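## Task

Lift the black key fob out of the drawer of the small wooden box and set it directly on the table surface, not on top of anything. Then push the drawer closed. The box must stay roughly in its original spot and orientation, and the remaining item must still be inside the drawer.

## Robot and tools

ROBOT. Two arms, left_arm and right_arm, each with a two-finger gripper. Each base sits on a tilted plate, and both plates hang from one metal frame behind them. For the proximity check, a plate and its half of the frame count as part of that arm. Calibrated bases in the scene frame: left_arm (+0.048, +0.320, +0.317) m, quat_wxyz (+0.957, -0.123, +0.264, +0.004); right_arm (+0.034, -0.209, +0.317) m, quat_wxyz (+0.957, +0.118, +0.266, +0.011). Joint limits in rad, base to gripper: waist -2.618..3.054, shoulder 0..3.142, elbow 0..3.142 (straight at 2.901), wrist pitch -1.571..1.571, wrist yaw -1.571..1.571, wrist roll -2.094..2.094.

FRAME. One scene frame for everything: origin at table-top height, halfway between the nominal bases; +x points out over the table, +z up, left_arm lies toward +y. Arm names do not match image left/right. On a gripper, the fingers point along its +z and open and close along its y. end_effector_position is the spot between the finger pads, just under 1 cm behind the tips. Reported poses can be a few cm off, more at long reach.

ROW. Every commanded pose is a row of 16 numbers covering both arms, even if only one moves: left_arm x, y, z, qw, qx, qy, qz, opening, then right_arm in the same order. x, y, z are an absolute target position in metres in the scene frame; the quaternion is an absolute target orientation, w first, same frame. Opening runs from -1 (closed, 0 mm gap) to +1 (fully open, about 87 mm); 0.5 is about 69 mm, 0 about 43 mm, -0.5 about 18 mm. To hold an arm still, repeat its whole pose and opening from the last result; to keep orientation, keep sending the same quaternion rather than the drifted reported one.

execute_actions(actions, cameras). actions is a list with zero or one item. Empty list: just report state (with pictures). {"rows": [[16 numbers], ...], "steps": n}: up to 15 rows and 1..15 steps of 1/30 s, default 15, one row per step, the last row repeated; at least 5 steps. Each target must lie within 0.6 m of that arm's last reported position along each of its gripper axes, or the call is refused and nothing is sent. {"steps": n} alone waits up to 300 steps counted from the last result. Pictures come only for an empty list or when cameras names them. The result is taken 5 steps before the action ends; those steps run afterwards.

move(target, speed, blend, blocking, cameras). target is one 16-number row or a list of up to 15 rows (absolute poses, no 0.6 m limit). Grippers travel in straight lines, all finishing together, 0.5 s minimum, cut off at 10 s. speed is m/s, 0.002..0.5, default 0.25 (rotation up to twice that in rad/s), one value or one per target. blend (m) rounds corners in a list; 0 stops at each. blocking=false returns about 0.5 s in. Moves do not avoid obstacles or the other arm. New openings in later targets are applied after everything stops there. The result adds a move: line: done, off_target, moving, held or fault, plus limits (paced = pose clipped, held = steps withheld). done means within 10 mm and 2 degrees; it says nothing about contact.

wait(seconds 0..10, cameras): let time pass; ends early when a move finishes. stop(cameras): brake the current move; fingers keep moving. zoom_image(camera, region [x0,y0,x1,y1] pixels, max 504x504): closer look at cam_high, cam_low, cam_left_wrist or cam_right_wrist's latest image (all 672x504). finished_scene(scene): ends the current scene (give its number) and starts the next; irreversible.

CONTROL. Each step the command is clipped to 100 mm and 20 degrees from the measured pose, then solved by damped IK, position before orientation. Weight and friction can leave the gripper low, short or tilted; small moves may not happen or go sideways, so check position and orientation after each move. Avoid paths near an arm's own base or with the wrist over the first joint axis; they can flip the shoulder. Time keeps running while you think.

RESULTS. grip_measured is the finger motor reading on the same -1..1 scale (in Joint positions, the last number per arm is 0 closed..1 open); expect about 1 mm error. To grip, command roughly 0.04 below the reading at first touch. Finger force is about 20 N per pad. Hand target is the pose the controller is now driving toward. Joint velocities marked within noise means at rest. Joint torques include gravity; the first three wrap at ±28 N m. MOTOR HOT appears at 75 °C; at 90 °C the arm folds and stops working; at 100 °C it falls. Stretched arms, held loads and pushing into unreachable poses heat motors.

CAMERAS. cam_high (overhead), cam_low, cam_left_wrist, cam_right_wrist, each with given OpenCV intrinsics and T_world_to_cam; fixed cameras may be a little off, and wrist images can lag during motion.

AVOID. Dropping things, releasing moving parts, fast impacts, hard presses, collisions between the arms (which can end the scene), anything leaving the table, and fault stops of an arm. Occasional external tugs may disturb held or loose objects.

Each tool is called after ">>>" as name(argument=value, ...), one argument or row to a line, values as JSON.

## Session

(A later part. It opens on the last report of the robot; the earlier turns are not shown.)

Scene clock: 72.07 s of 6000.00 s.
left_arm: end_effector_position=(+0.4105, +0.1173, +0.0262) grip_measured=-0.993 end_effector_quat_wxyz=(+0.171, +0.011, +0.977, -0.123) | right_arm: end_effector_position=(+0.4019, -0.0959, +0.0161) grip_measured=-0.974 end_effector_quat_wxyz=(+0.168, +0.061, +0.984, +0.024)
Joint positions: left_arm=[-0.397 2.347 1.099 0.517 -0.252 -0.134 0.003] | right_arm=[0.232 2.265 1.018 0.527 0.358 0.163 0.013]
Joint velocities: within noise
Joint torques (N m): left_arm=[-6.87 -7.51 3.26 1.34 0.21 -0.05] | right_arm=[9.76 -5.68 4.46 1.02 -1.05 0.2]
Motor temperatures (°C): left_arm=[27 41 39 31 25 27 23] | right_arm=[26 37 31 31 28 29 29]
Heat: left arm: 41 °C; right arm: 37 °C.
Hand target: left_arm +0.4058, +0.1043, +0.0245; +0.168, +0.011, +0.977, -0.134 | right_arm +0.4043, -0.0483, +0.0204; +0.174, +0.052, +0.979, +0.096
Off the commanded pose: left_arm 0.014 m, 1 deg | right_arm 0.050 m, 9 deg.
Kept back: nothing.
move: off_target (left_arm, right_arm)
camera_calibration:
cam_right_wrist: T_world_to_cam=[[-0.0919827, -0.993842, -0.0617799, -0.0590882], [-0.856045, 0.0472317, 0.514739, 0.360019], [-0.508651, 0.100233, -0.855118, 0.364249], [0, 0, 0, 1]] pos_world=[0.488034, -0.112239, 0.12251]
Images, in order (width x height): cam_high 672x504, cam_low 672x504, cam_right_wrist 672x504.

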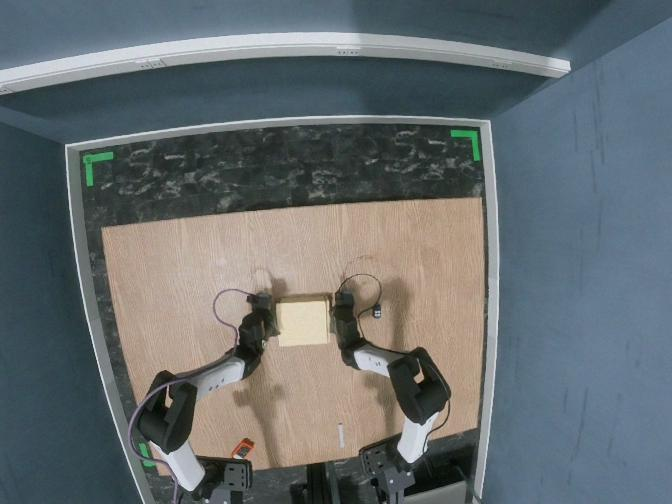

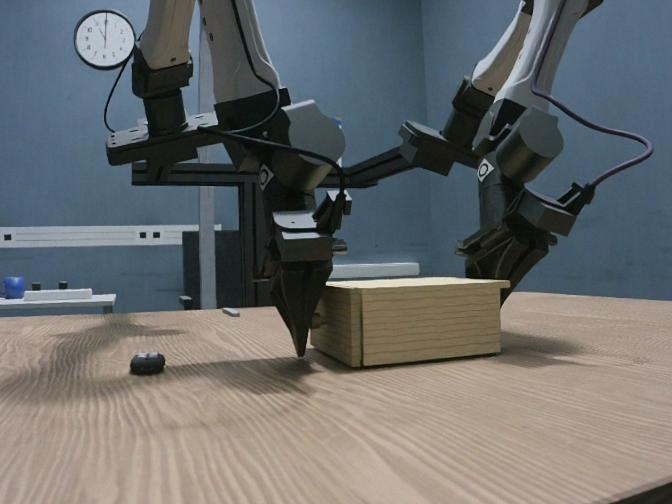

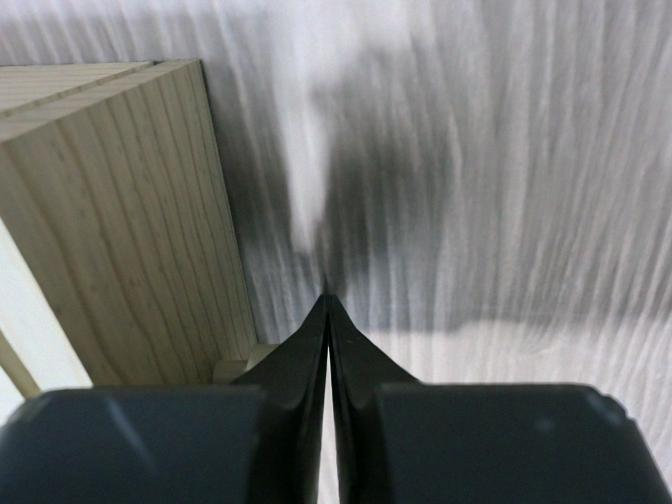

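>>> move(
  target=[
    [0.406,0.104,0.024,0.1675,0.0114,0.9765,-0.1344,-1,0.403,-0.10,0.016,0.1762,0.0523,0.9782,0.0968,-1],
    [0.406,0.104,0.024,0.1675,0.0114,0.9765,-0.1344,-1,0.402,-0.155,0.024,0.1762,0.0523,0.9782,0.0968,-1],
    [0.406,0.104,0.024,0.1675,0.0114,0.9765,-0.1344,-1,0.385,-0.155,0.13,0.165,0,0.986,0,-1],
    [0.406,0.104,0.024,0.1675,0.0114,0.9765,-0.1344,-1,0.36,-0.13,0.20,0.233,0,0.972,0,-1],
  ],
  speed=[0.06,0.08,0.15,0.15],
  blend=[0.0,0.01,0.02,0],
  cameras=["cam_low","cam_high","cam_right_wrist"],
)

>>> zoom_image(
  camera="cam_low",
  region=[280, 250, 520, 400],
)

>>> zoom_image(
  camera="cam_high",
  region=[220, 260, 400, 380],
)

Scene clock: 75.97 s of 6000.00 s.
left_arm: end_effector_position=(+0.4105, +0.1173, +0.0262) grip_measured=-0.993 end_effector_quat_wxyz=(+0.171, +0.011, +0.977, -0.123) | right_arm: end_effector_position=(+0.3591, -0.1294, +0.1935) grip_measured=-0.974 end_effector_quat_wxyz=(+0.227, -0.006, +0.974, +0.000)
Joint positions: left_arm=[-0.397 2.347 1.099 0.517 -0.252 -0.134 0.003] | right_arm=[0.426 1.465 0.543 0.27 0.54 0.104 0.013]
Joint velocities: within noise
Joint torques (N m): left_arm=[-6.9 -7.54 3.28 1.33 0.21 -0.04] | right_arm=[3.92 -7.46 3.64 0.86 0.15 -0.06]
Motor temperatures (°C): left_arm=[28 42 38 31 25 27 23] | right_arm=[26 37 31 31 28 29 29]
Heat: left arm: 42 °C; right arm: 37 °C.
Hand target: left_arm +0.4059, +0.1043, +0.0245; +0.168, +0.011, +0.977, -0.134 | right_arm +0.3601, -0.1299, +0.1997; +0.233, +0.000, +0.972, +0.000
Off the commanded pose: left_arm 0.014 m, 1 deg | right_arm 0.007 m, 1 deg.
Kept back: nothing.
move: off_target (left_arm)
camera_calibration:
cam_right_wrist: T_world_to_cam=[[0.0304497, -0.999491, 0.00948386, -0.143868], [-0.912121, -0.023905, 0.409224, 0.264934], [-0.408789, -0.0211112, -0.912385, 0.457087], [0, 0, 0, 1]] pos_world=[0.432885, -0.127812, 0.309987]
Images, in order (width x height): cam_high 672x504, cam_low 672x504, cam_right_wrist 672x504.

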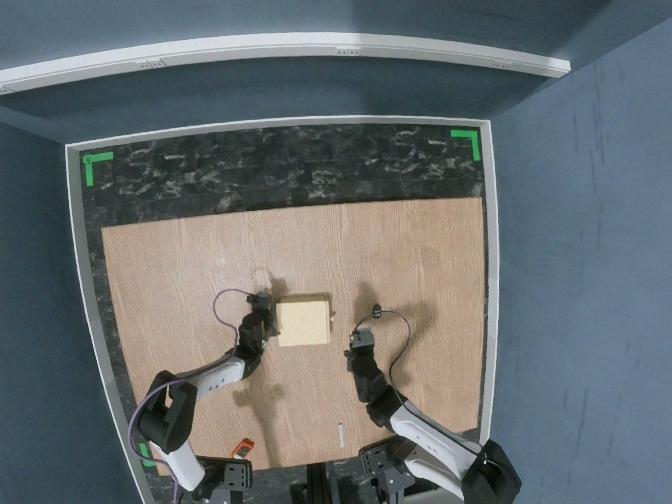

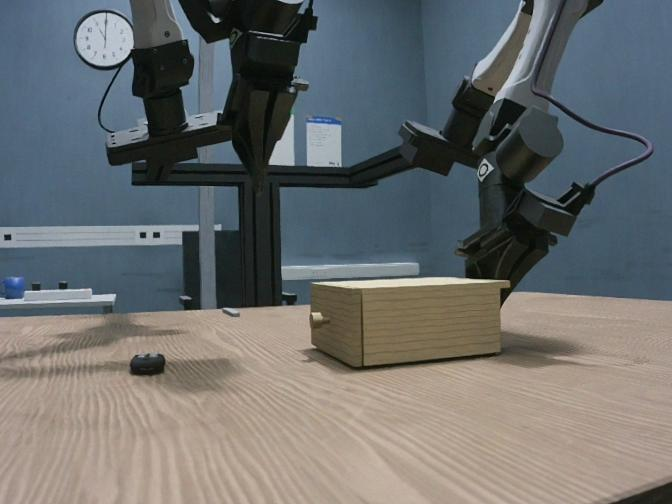

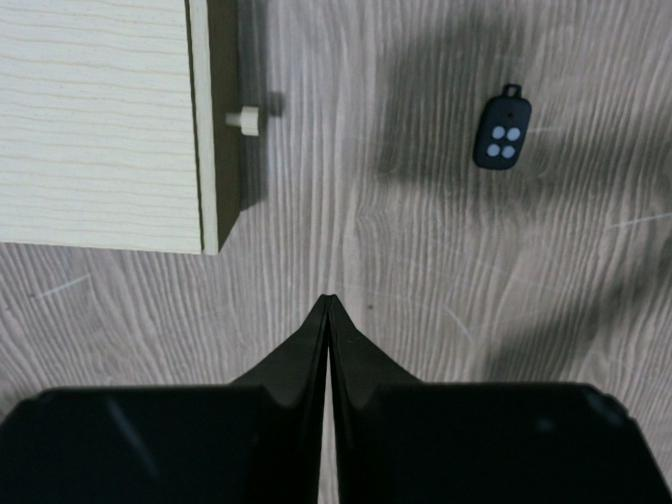

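Scaled by 2.100 from the camera's 672x504 image, which has a finer 960x720 frame.

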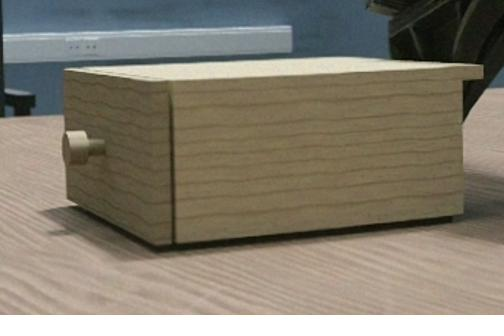

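Scaled by 2.800 from the camera's 672x504 image, which has a finer 960x720 frame.

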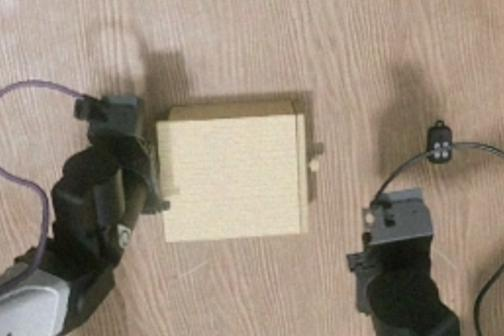

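>>> zoom_image(
  camera="cam_right_wrist",
  region=[120, 0, 320, 270],
)

Scaled by 1.867 from the camera's 672x504 image, which has a finer 960x720 frame.

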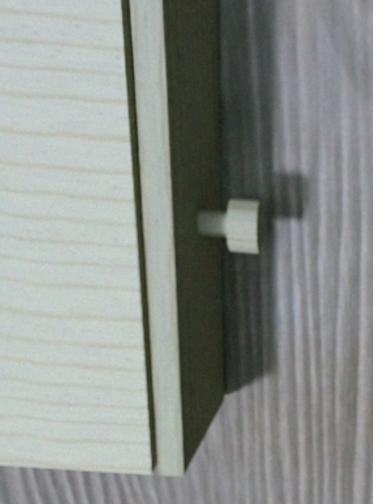

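>>> move(
  target=[
    [0.406,0.104,0.024,0.1675,0.0114,0.9765,-0.1344,-1,0.448,-0.13,0.12,0.1762,0.0523,0.9782,0.0968,-1],
    [0.406,0.104,0.024,0.1675,0.0114,0.9765,-0.1344,-1,0.448,-0.13,0.037,0.1762,0.0523,0.9782,0.0968,-1],
  ],
  speed=[0.15,0.12],
  blend=[0.02,0],
  cameras=["cam_low","cam_right_wrist"],
)

Scene clock: 78.73 s of 6000.00 s.
left_arm: end_effector_position=(+0.4105, +0.1173, +0.0262) grip_measured=-0.993 end_effector_quat_wxyz=(+0.171, +0.011, +0.977, -0.123) | right_arm: end_effector_position=(+0.4443, -0.1281, +0.0421) grip_measured=-0.974 end_effector_quat_wxyz=(+0.171, +0.053, +0.979, +0.095)
Joint positions: left_arm=[-0.397 2.347 1.099 0.517 -0.252 -0.134 0.003] | right_arm=[0.098 2.129 1.071 0.374 0.112 0.08 0.013]
Joint velocities: within noise
Joint torques (N m): left_arm=[-6.79 -7.54 3.3 1.34 0.2 -0.04] | right_arm=[2.8 -7.02 4.01 0.97 -0.23 -0.26]
Motor temperatures (°C): left_arm=[28 43 38 31 25 27 23] | right_arm=[26 37 31 31 28 29 29]
Heat: left arm: 43 °C; right arm: 37 °C.
Hand target: left_arm +0.4059, +0.1043, +0.0245; +0.168, +0.011, +0.977, -0.134 | right_arm +0.4480, -0.1301, +0.0372; +0.176, +0.052, +0.978, +0.097
Off the commanded pose: left_arm 0.014 m, 1 deg | right_arm 0.007 m, 1 deg.
Kept back: nothing.
move: off_target (left_arm)
camera_calibration:
cam_right_wrist: T_world_to_cam=[[-0.0517751, -0.97848, -0.19974, -0.0957191], [-0.863664, -0.0565478, 0.500886, 0.375069], [-0.501401, 0.198442, -0.84215, 0.4201], [0, 0, 0, 1]] pos_world=[0.529616, -0.155815, 0.146801]
Images, in order (width x height): cam_low 672x504, cam_right_wrist 672x504.

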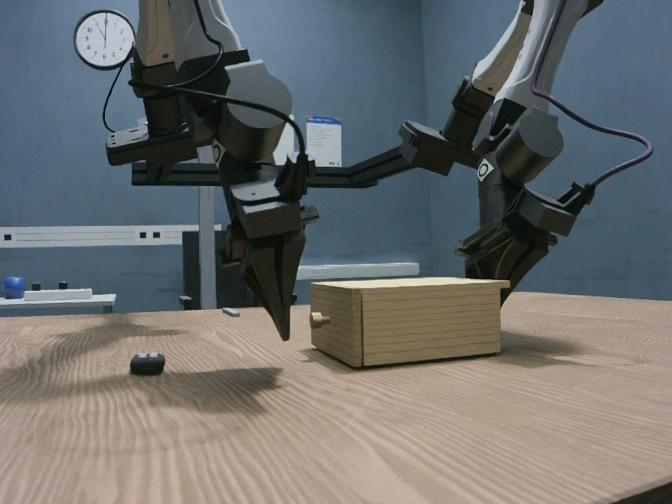

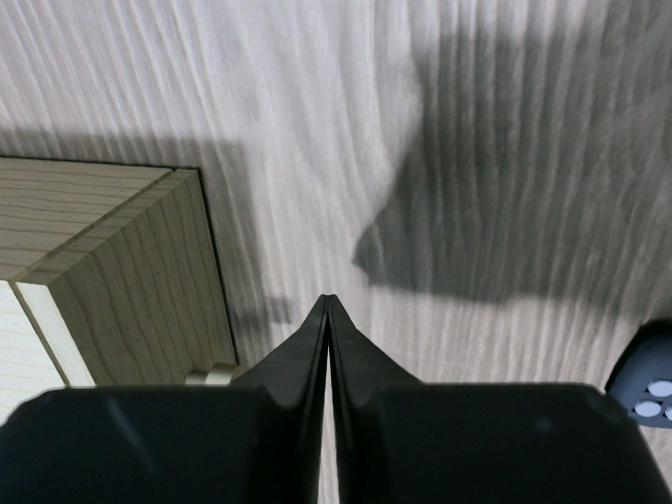

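>>> move(
  target=[0.406,0.104,0.024,0.1675,0.0114,0.9765,-0.1344,-1,0.448,-0.075,0.037,0.1762,0.0523,0.9782,0.0968,-1],
  speed=0.05,
  cameras=["cam_low","cam_right_wrist"],
)

>>> zoom_image(
  camera="cam_low",
  region=[280, 250, 520, 400],
)

Scene clock: 80.37 s of 6000.00 s.
left_arm: end_effector_position=(+0.4105, +0.1173, +0.0262) grip_measured=-0.993 end_effector_quat_wxyz=(+0.171, +0.011, +0.977, -0.123) | right_arm: end_effector_position=(+0.4471, -0.0805, +0.0409) grip_measured=-0.974 end_effector_quat_wxyz=(+0.174, +0.050, +0.978, +0.098)
Joint positions: left_arm=[-0.397 2.347 1.099 0.517 -0.252 -0.134 0.003] | right_arm=[0.208 2.194 1.13 0.377 0.191 0.143 0.013]
Joint velocities: within noise
Joint torques (N m): left_arm=[-6.82 -7.53 3.32 1.34 0.21 -0.04] | right_arm=[5.5 -7.08 4.34 0.91 0.04 -0.03]
Motor temperatures (°C): left_arm=[28 43 38 31 25 27 23] | right_arm=[26 37 31 31 28 29 29]
Heat: left arm: 43 °C; right arm: 37 °C.
Hand target: left_arm +0.4059, +0.1043, +0.0245; +0.168, +0.011, +0.977, -0.134 | right_arm +0.4479, -0.0751, +0.0372; +0.176, +0.052, +0.978, +0.097
Off the commanded pose: left_arm 0.014 m, 1 deg | right_arm 0.007 m, 0 deg.
Kept back: nothing.
move: off_target (left_arm)
camera_calibration:
cam_right_wrist: T_world_to_cam=[[-0.0430337, -0.977951, -0.204351, -0.0528856], [-0.86737, -0.0649342, 0.493409, 0.382111], [-0.4958, 0.198481, -0.845451, 0.408664], [0, 0, 0, 1]] pos_world=[0.531771, -0.108019, 0.146161]
Images, in order (width x height): cam_low 672x504, cam_right_wrist 672x504.

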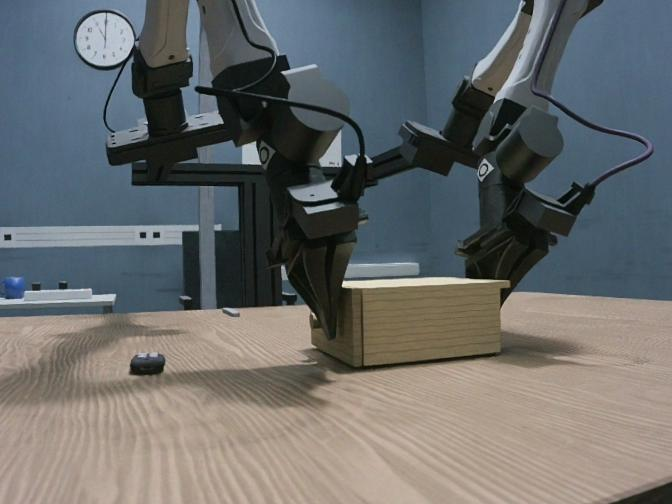

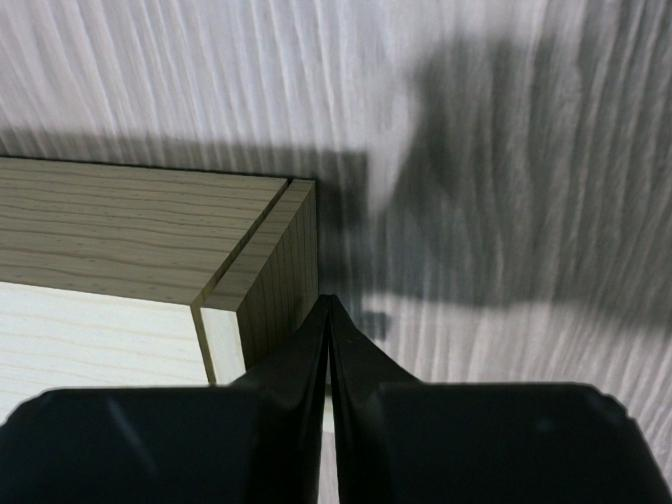

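Scaled by 2.100 from the camera's 672x504 image, which has a finer 960x720 frame.

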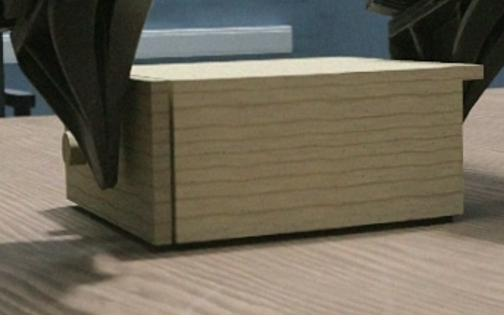

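>>> move(
  target=[0.406,0.104,0.024,0.1675,0.0114,0.9765,-0.1344,-1,0.448,-0.05,0.037,0.1762,0.0523,0.9782,0.0968,-1],
  speed=0.04,
  cameras=["cam_low","cam_right_wrist"],
)

>>> zoom_image(
  camera="cam_low",
  region=[280, 250, 520, 400],
)

>>> zoom_image(
  camera="cam_right_wrist",
  region=[120, 150, 400, 400],
)

Scene clock: 81.53 s of 6000.00 s.
left_arm: end_effector_position=(+0.4105, +0.1173, +0.0262) grip_measured=-0.993 end_effector_quat_wxyz=(+0.171, +0.011, +0.977, -0.123) | right_arm: end_effector_position=(+0.4493, -0.0840, +0.0381) grip_measured=-0.974 end_effector_quat_wxyz=(+0.177, +0.054, +0.981, +0.056)
Joint positions: left_arm=[-0.397 2.347 1.099 0.517 -0.252 -0.134 0.003] | right_arm=[0.233 2.212 1.156 0.36 0.295 0.154 0.013]
Joint velocities: within noise
Joint torques (N m): left_arm=[-6.83 -7.53 3.26 1.34 0.2 -0.04] | right_arm=[8.8 -6.32 4.94 0.95 -0.55 0.28]
Motor temperatures (°C): left_arm=[28 43 38 31 25 27 23] | right_arm=[26 37 31 31 28 29 29]
Heat: left arm: 43 °C; right arm: 37 °C.
Hand target: left_arm +0.4059, +0.1043, +0.0245; +0.168, +0.011, +0.977, -0.134 | right_arm +0.4466, -0.0512, +0.0388; +0.175, +0.052, +0.978, +0.096
Off the commanded pose: left_arm 0.014 m, 1 deg | right_arm 0.034 m, 5 deg.
Kept back: nothing.
move: off_target (left_arm, right_arm)
camera_calibration:
cam_right_wrist: T_world_to_cam=[[-0.0662022, -0.99007, -0.124011, -0.0504807], [-0.867281, -0.00435965, 0.497799, 0.389996], [-0.493397, 0.140507, -0.858381, 0.402653], [0, 0, 0, 1]] pos_world=[0.533562, -0.104855, 0.14523]
Images, in order (width x height): cam_low 672x504, cam_right_wrist 672x504.

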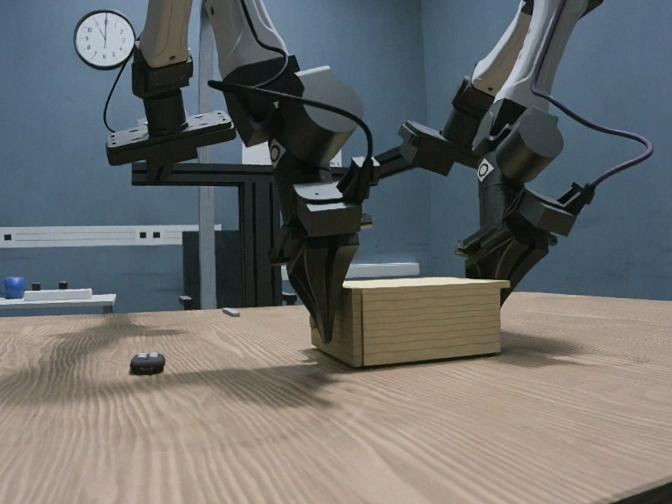

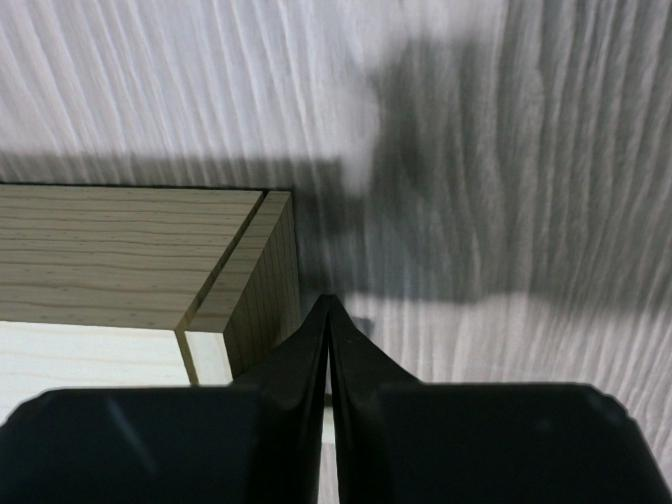

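Scaled by 2.100 from the camera's 672x504 image, which has a finer 960x720 frame.

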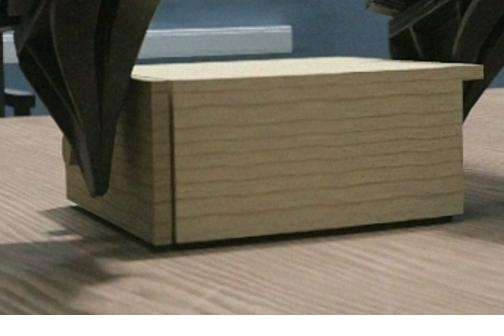

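Scaled by 1.800 from the camera's 672x504 image, which has a finer 960x720 frame.

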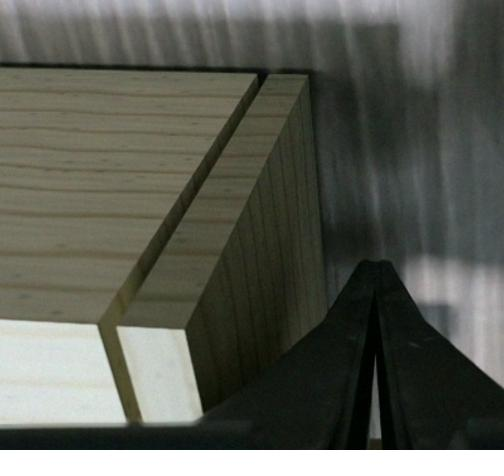

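>>> move(
  target=[
    [0.406,0.104,0.024,0.1675,0.0114,0.9765,-0.1344,-1,0.448,-0.085,0.037,0.1762,0.0523,0.9782,0.0968,-1],
    [0.406,0.104,0.024,0.1675,0.0114,0.9765,-0.1344,-1,0.446,-0.135,0.045,0.1762,0.0523,0.9782,0.0968,-1],
    [0.406,0.104,0.024,0.1675,0.0114,0.9765,-0.1344,-1,0.40,-0.15,0.13,0.165,0,0.986,0,-1],
    [0.406,0.104,0.024,0.1675,0.0114,0.9765,-0.1344,-1,0.36,-0.10,0.20,0.233,0,0.972,0,-1],
  ],
  speed=[0.06,0.1,0.15,0.15],
  blend=[0.0,0.015,0.02,0],
  cameras=["cam_right_wrist"],
)

>>> zoom_image(
  camera="cam_right_wrist",
  region=[120, 0, 400, 320],
)

Scene clock: 85.33 s of 6000.00 s.
left_arm: end_effector_position=(+0.4105, +0.1173, +0.0262) grip_measured=-0.993 end_effector_quat_wxyz=(+0.171, +0.011, +0.977, -0.123) | right_arm: end_effector_position=(+0.3579, -0.0989, +0.1925) grip_measured=-0.974 end_effector_quat_wxyz=(+0.225, -0.007, +0.974, +0.000)
Joint positions: left_arm=[-0.397 2.347 1.099 0.517 -0.252 -0.134 0.003] | right_arm=[0.524 1.554 0.597 0.262 0.617 0.176 0.013]
Joint velocities: within noise
Joint torques (N m): left_arm=[-6.87 -7.51 3.26 1.35 0.2 -0.04] | right_arm=[4.31 -7.79 3.56 0.82 0.12 -0.06]
Motor temperatures (°C): left_arm=[29 44 38 31 25 27 23] | right_arm=[27 38 31 31 28 29 29]
Heat: left arm: 44 °C; right arm: 38 °C.
Hand target: left_arm +0.4059, +0.1043, +0.0245; +0.168, +0.011, +0.977, -0.134 | right_arm +0.3601, -0.0999, +0.1997; +0.233, +0.000, +0.972, +0.000
Off the commanded pose: left_arm 0.014 m, 1 deg | right_arm 0.008 m, 1 deg.
Kept back: nothing.
move: off_target (left_arm)
camera_calibration:
cam_right_wrist: T_world_to_cam=[[0.0336629, -0.999374, 0.0108387, -0.114728], [-0.910794, -0.0262105, 0.412028, 0.26372], [-0.411487, -0.0237418, -0.911107, 0.456741], [0, 0, 0, 1]] pos_world=[0.432, -0.0968998, 0.308723]
Images, in order (width x height): cam_right_wrist 672x504.

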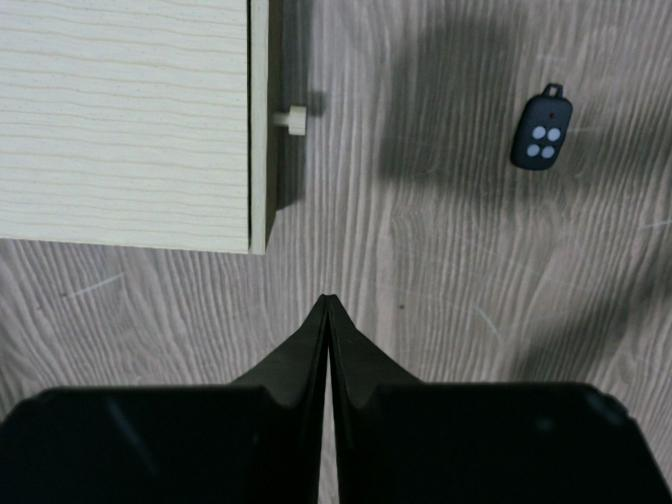

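Scaled by 1.575 from the camera's 672x504 image, which has a finer 960x720 frame.

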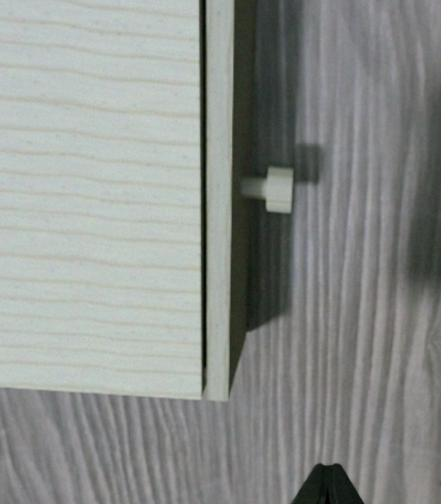

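>>> move(
  target=[
    [0.409,0.155,0.026,0.1675,0.0114,0.9765,-0.1344,-1,0.33,-0.17,0.21,0.233,0,0.972,0,-1],
    [0.39,0.17,0.16,0.1675,0.0114,0.9765,-0.1344,-1,0.30,-0.19,0.22,0.233,0,0.972,0,-1],
  ],
  speed=[0.08,0.15],
  blend=[0.01,0],
)

>>> zoom_image(
  camera="cam_low",
  region=[100, 250, 520, 400],
)

Scene clock: 88.07 s of 6000.00 s.
left_arm: end_effector_position=(+0.3924, +0.1670, +0.1572) grip_measured=-0.993 end_effector_quat_wxyz=(+0.169, +0.014, +0.975, -0.141) | right_arm: end_effector_position=(+0.3012, -0.1879, +0.2187) grip_measured=-0.974 end_effector_quat_wxyz=(+0.232, +0.001, +0.973, -0.001)
Joint positions: left_arm=[-0.425 1.757 0.764 0.258 -0.234 -0.155 0.003] | right_arm=[0.303 1.019 0.276 0.141 0.448 0.03 0.013]
Joint velocities: within noise
Joint torques (N m): left_arm=[-4.08 -8.96 2.71 1.2 -0.03 0.08] | right_arm=[0.31 -4.62 4.25 0.87 -0.08 -0.24]
Motor temperatures (°C): left_arm=[29 45 38 31 25 27 23] | right_arm=[26 38 31 31 28 29 29]
Heat: left arm: 45 °C; right arm: 38 °C.
Hand target: left_arm +0.3900, +0.1699, +0.1599; +0.168, +0.012, +0.977, -0.135 | right_arm +0.3000, -0.1899, +0.2199; +0.233, +0.000, +0.972, +0.000
Off the commanded pose: left_arm 0.005 m, 1 deg | right_arm 0.003 m, 0 deg.
Kept back: nothing.
move: done
camera_calibration:
cam_left_wrist: T_world_to_cam=[[-0.0732235, -0.963099, 0.258994, 0.146897], [-0.868106, 0.189388, 0.458829, 0.261557], [-0.490948, -0.191237, -0.84994, 0.499083], [0, 0, 0, 1]] pos_world=[0.48284, 0.187384, 0.266135]
cam_right_wrist: T_world_to_cam=[[0.0160538, -0.999826, 0.00950219, -0.196511], [-0.916556, -0.0109175, 0.399758, 0.206306], [-0.399585, -0.0151269, -0.916571, 0.454426], [0, 0, 0, 1]] pos_world=[0.373827, -0.18735, 0.335909]

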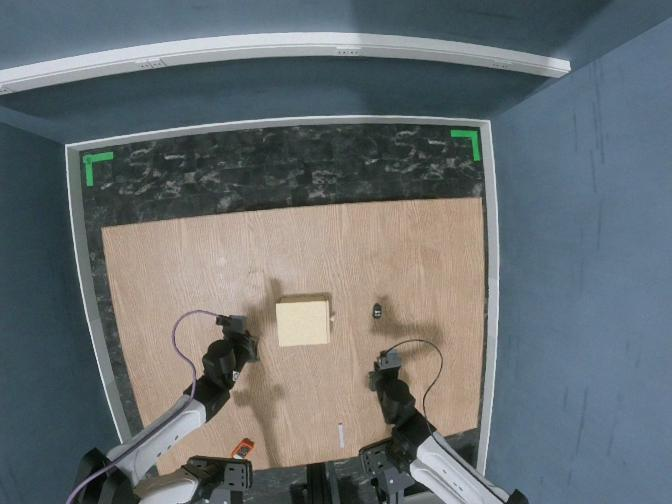

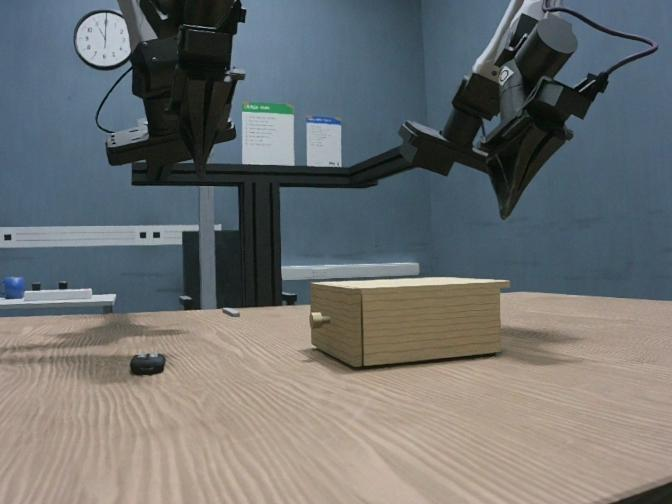

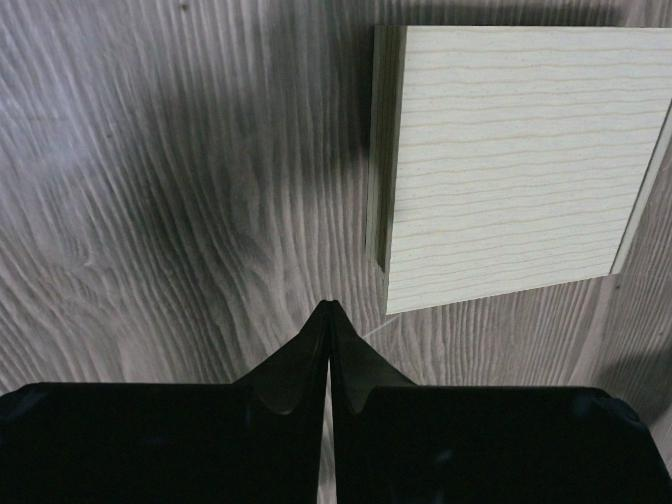

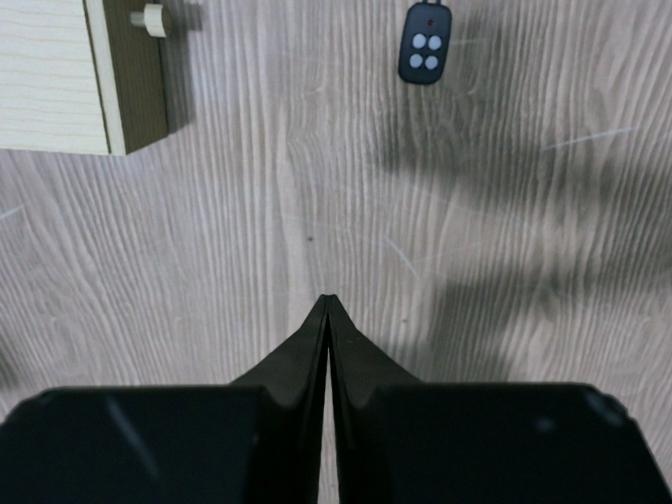

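Scaled by 1.200 from the camera's 672x504 image, which has a finer 960x720 frame.

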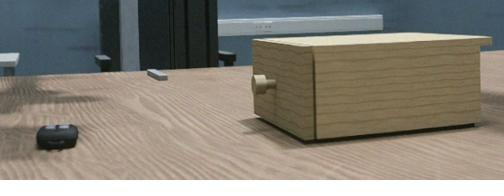

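>>> finished_scene(
  scene=1,
)

The scene is finished: the task was done.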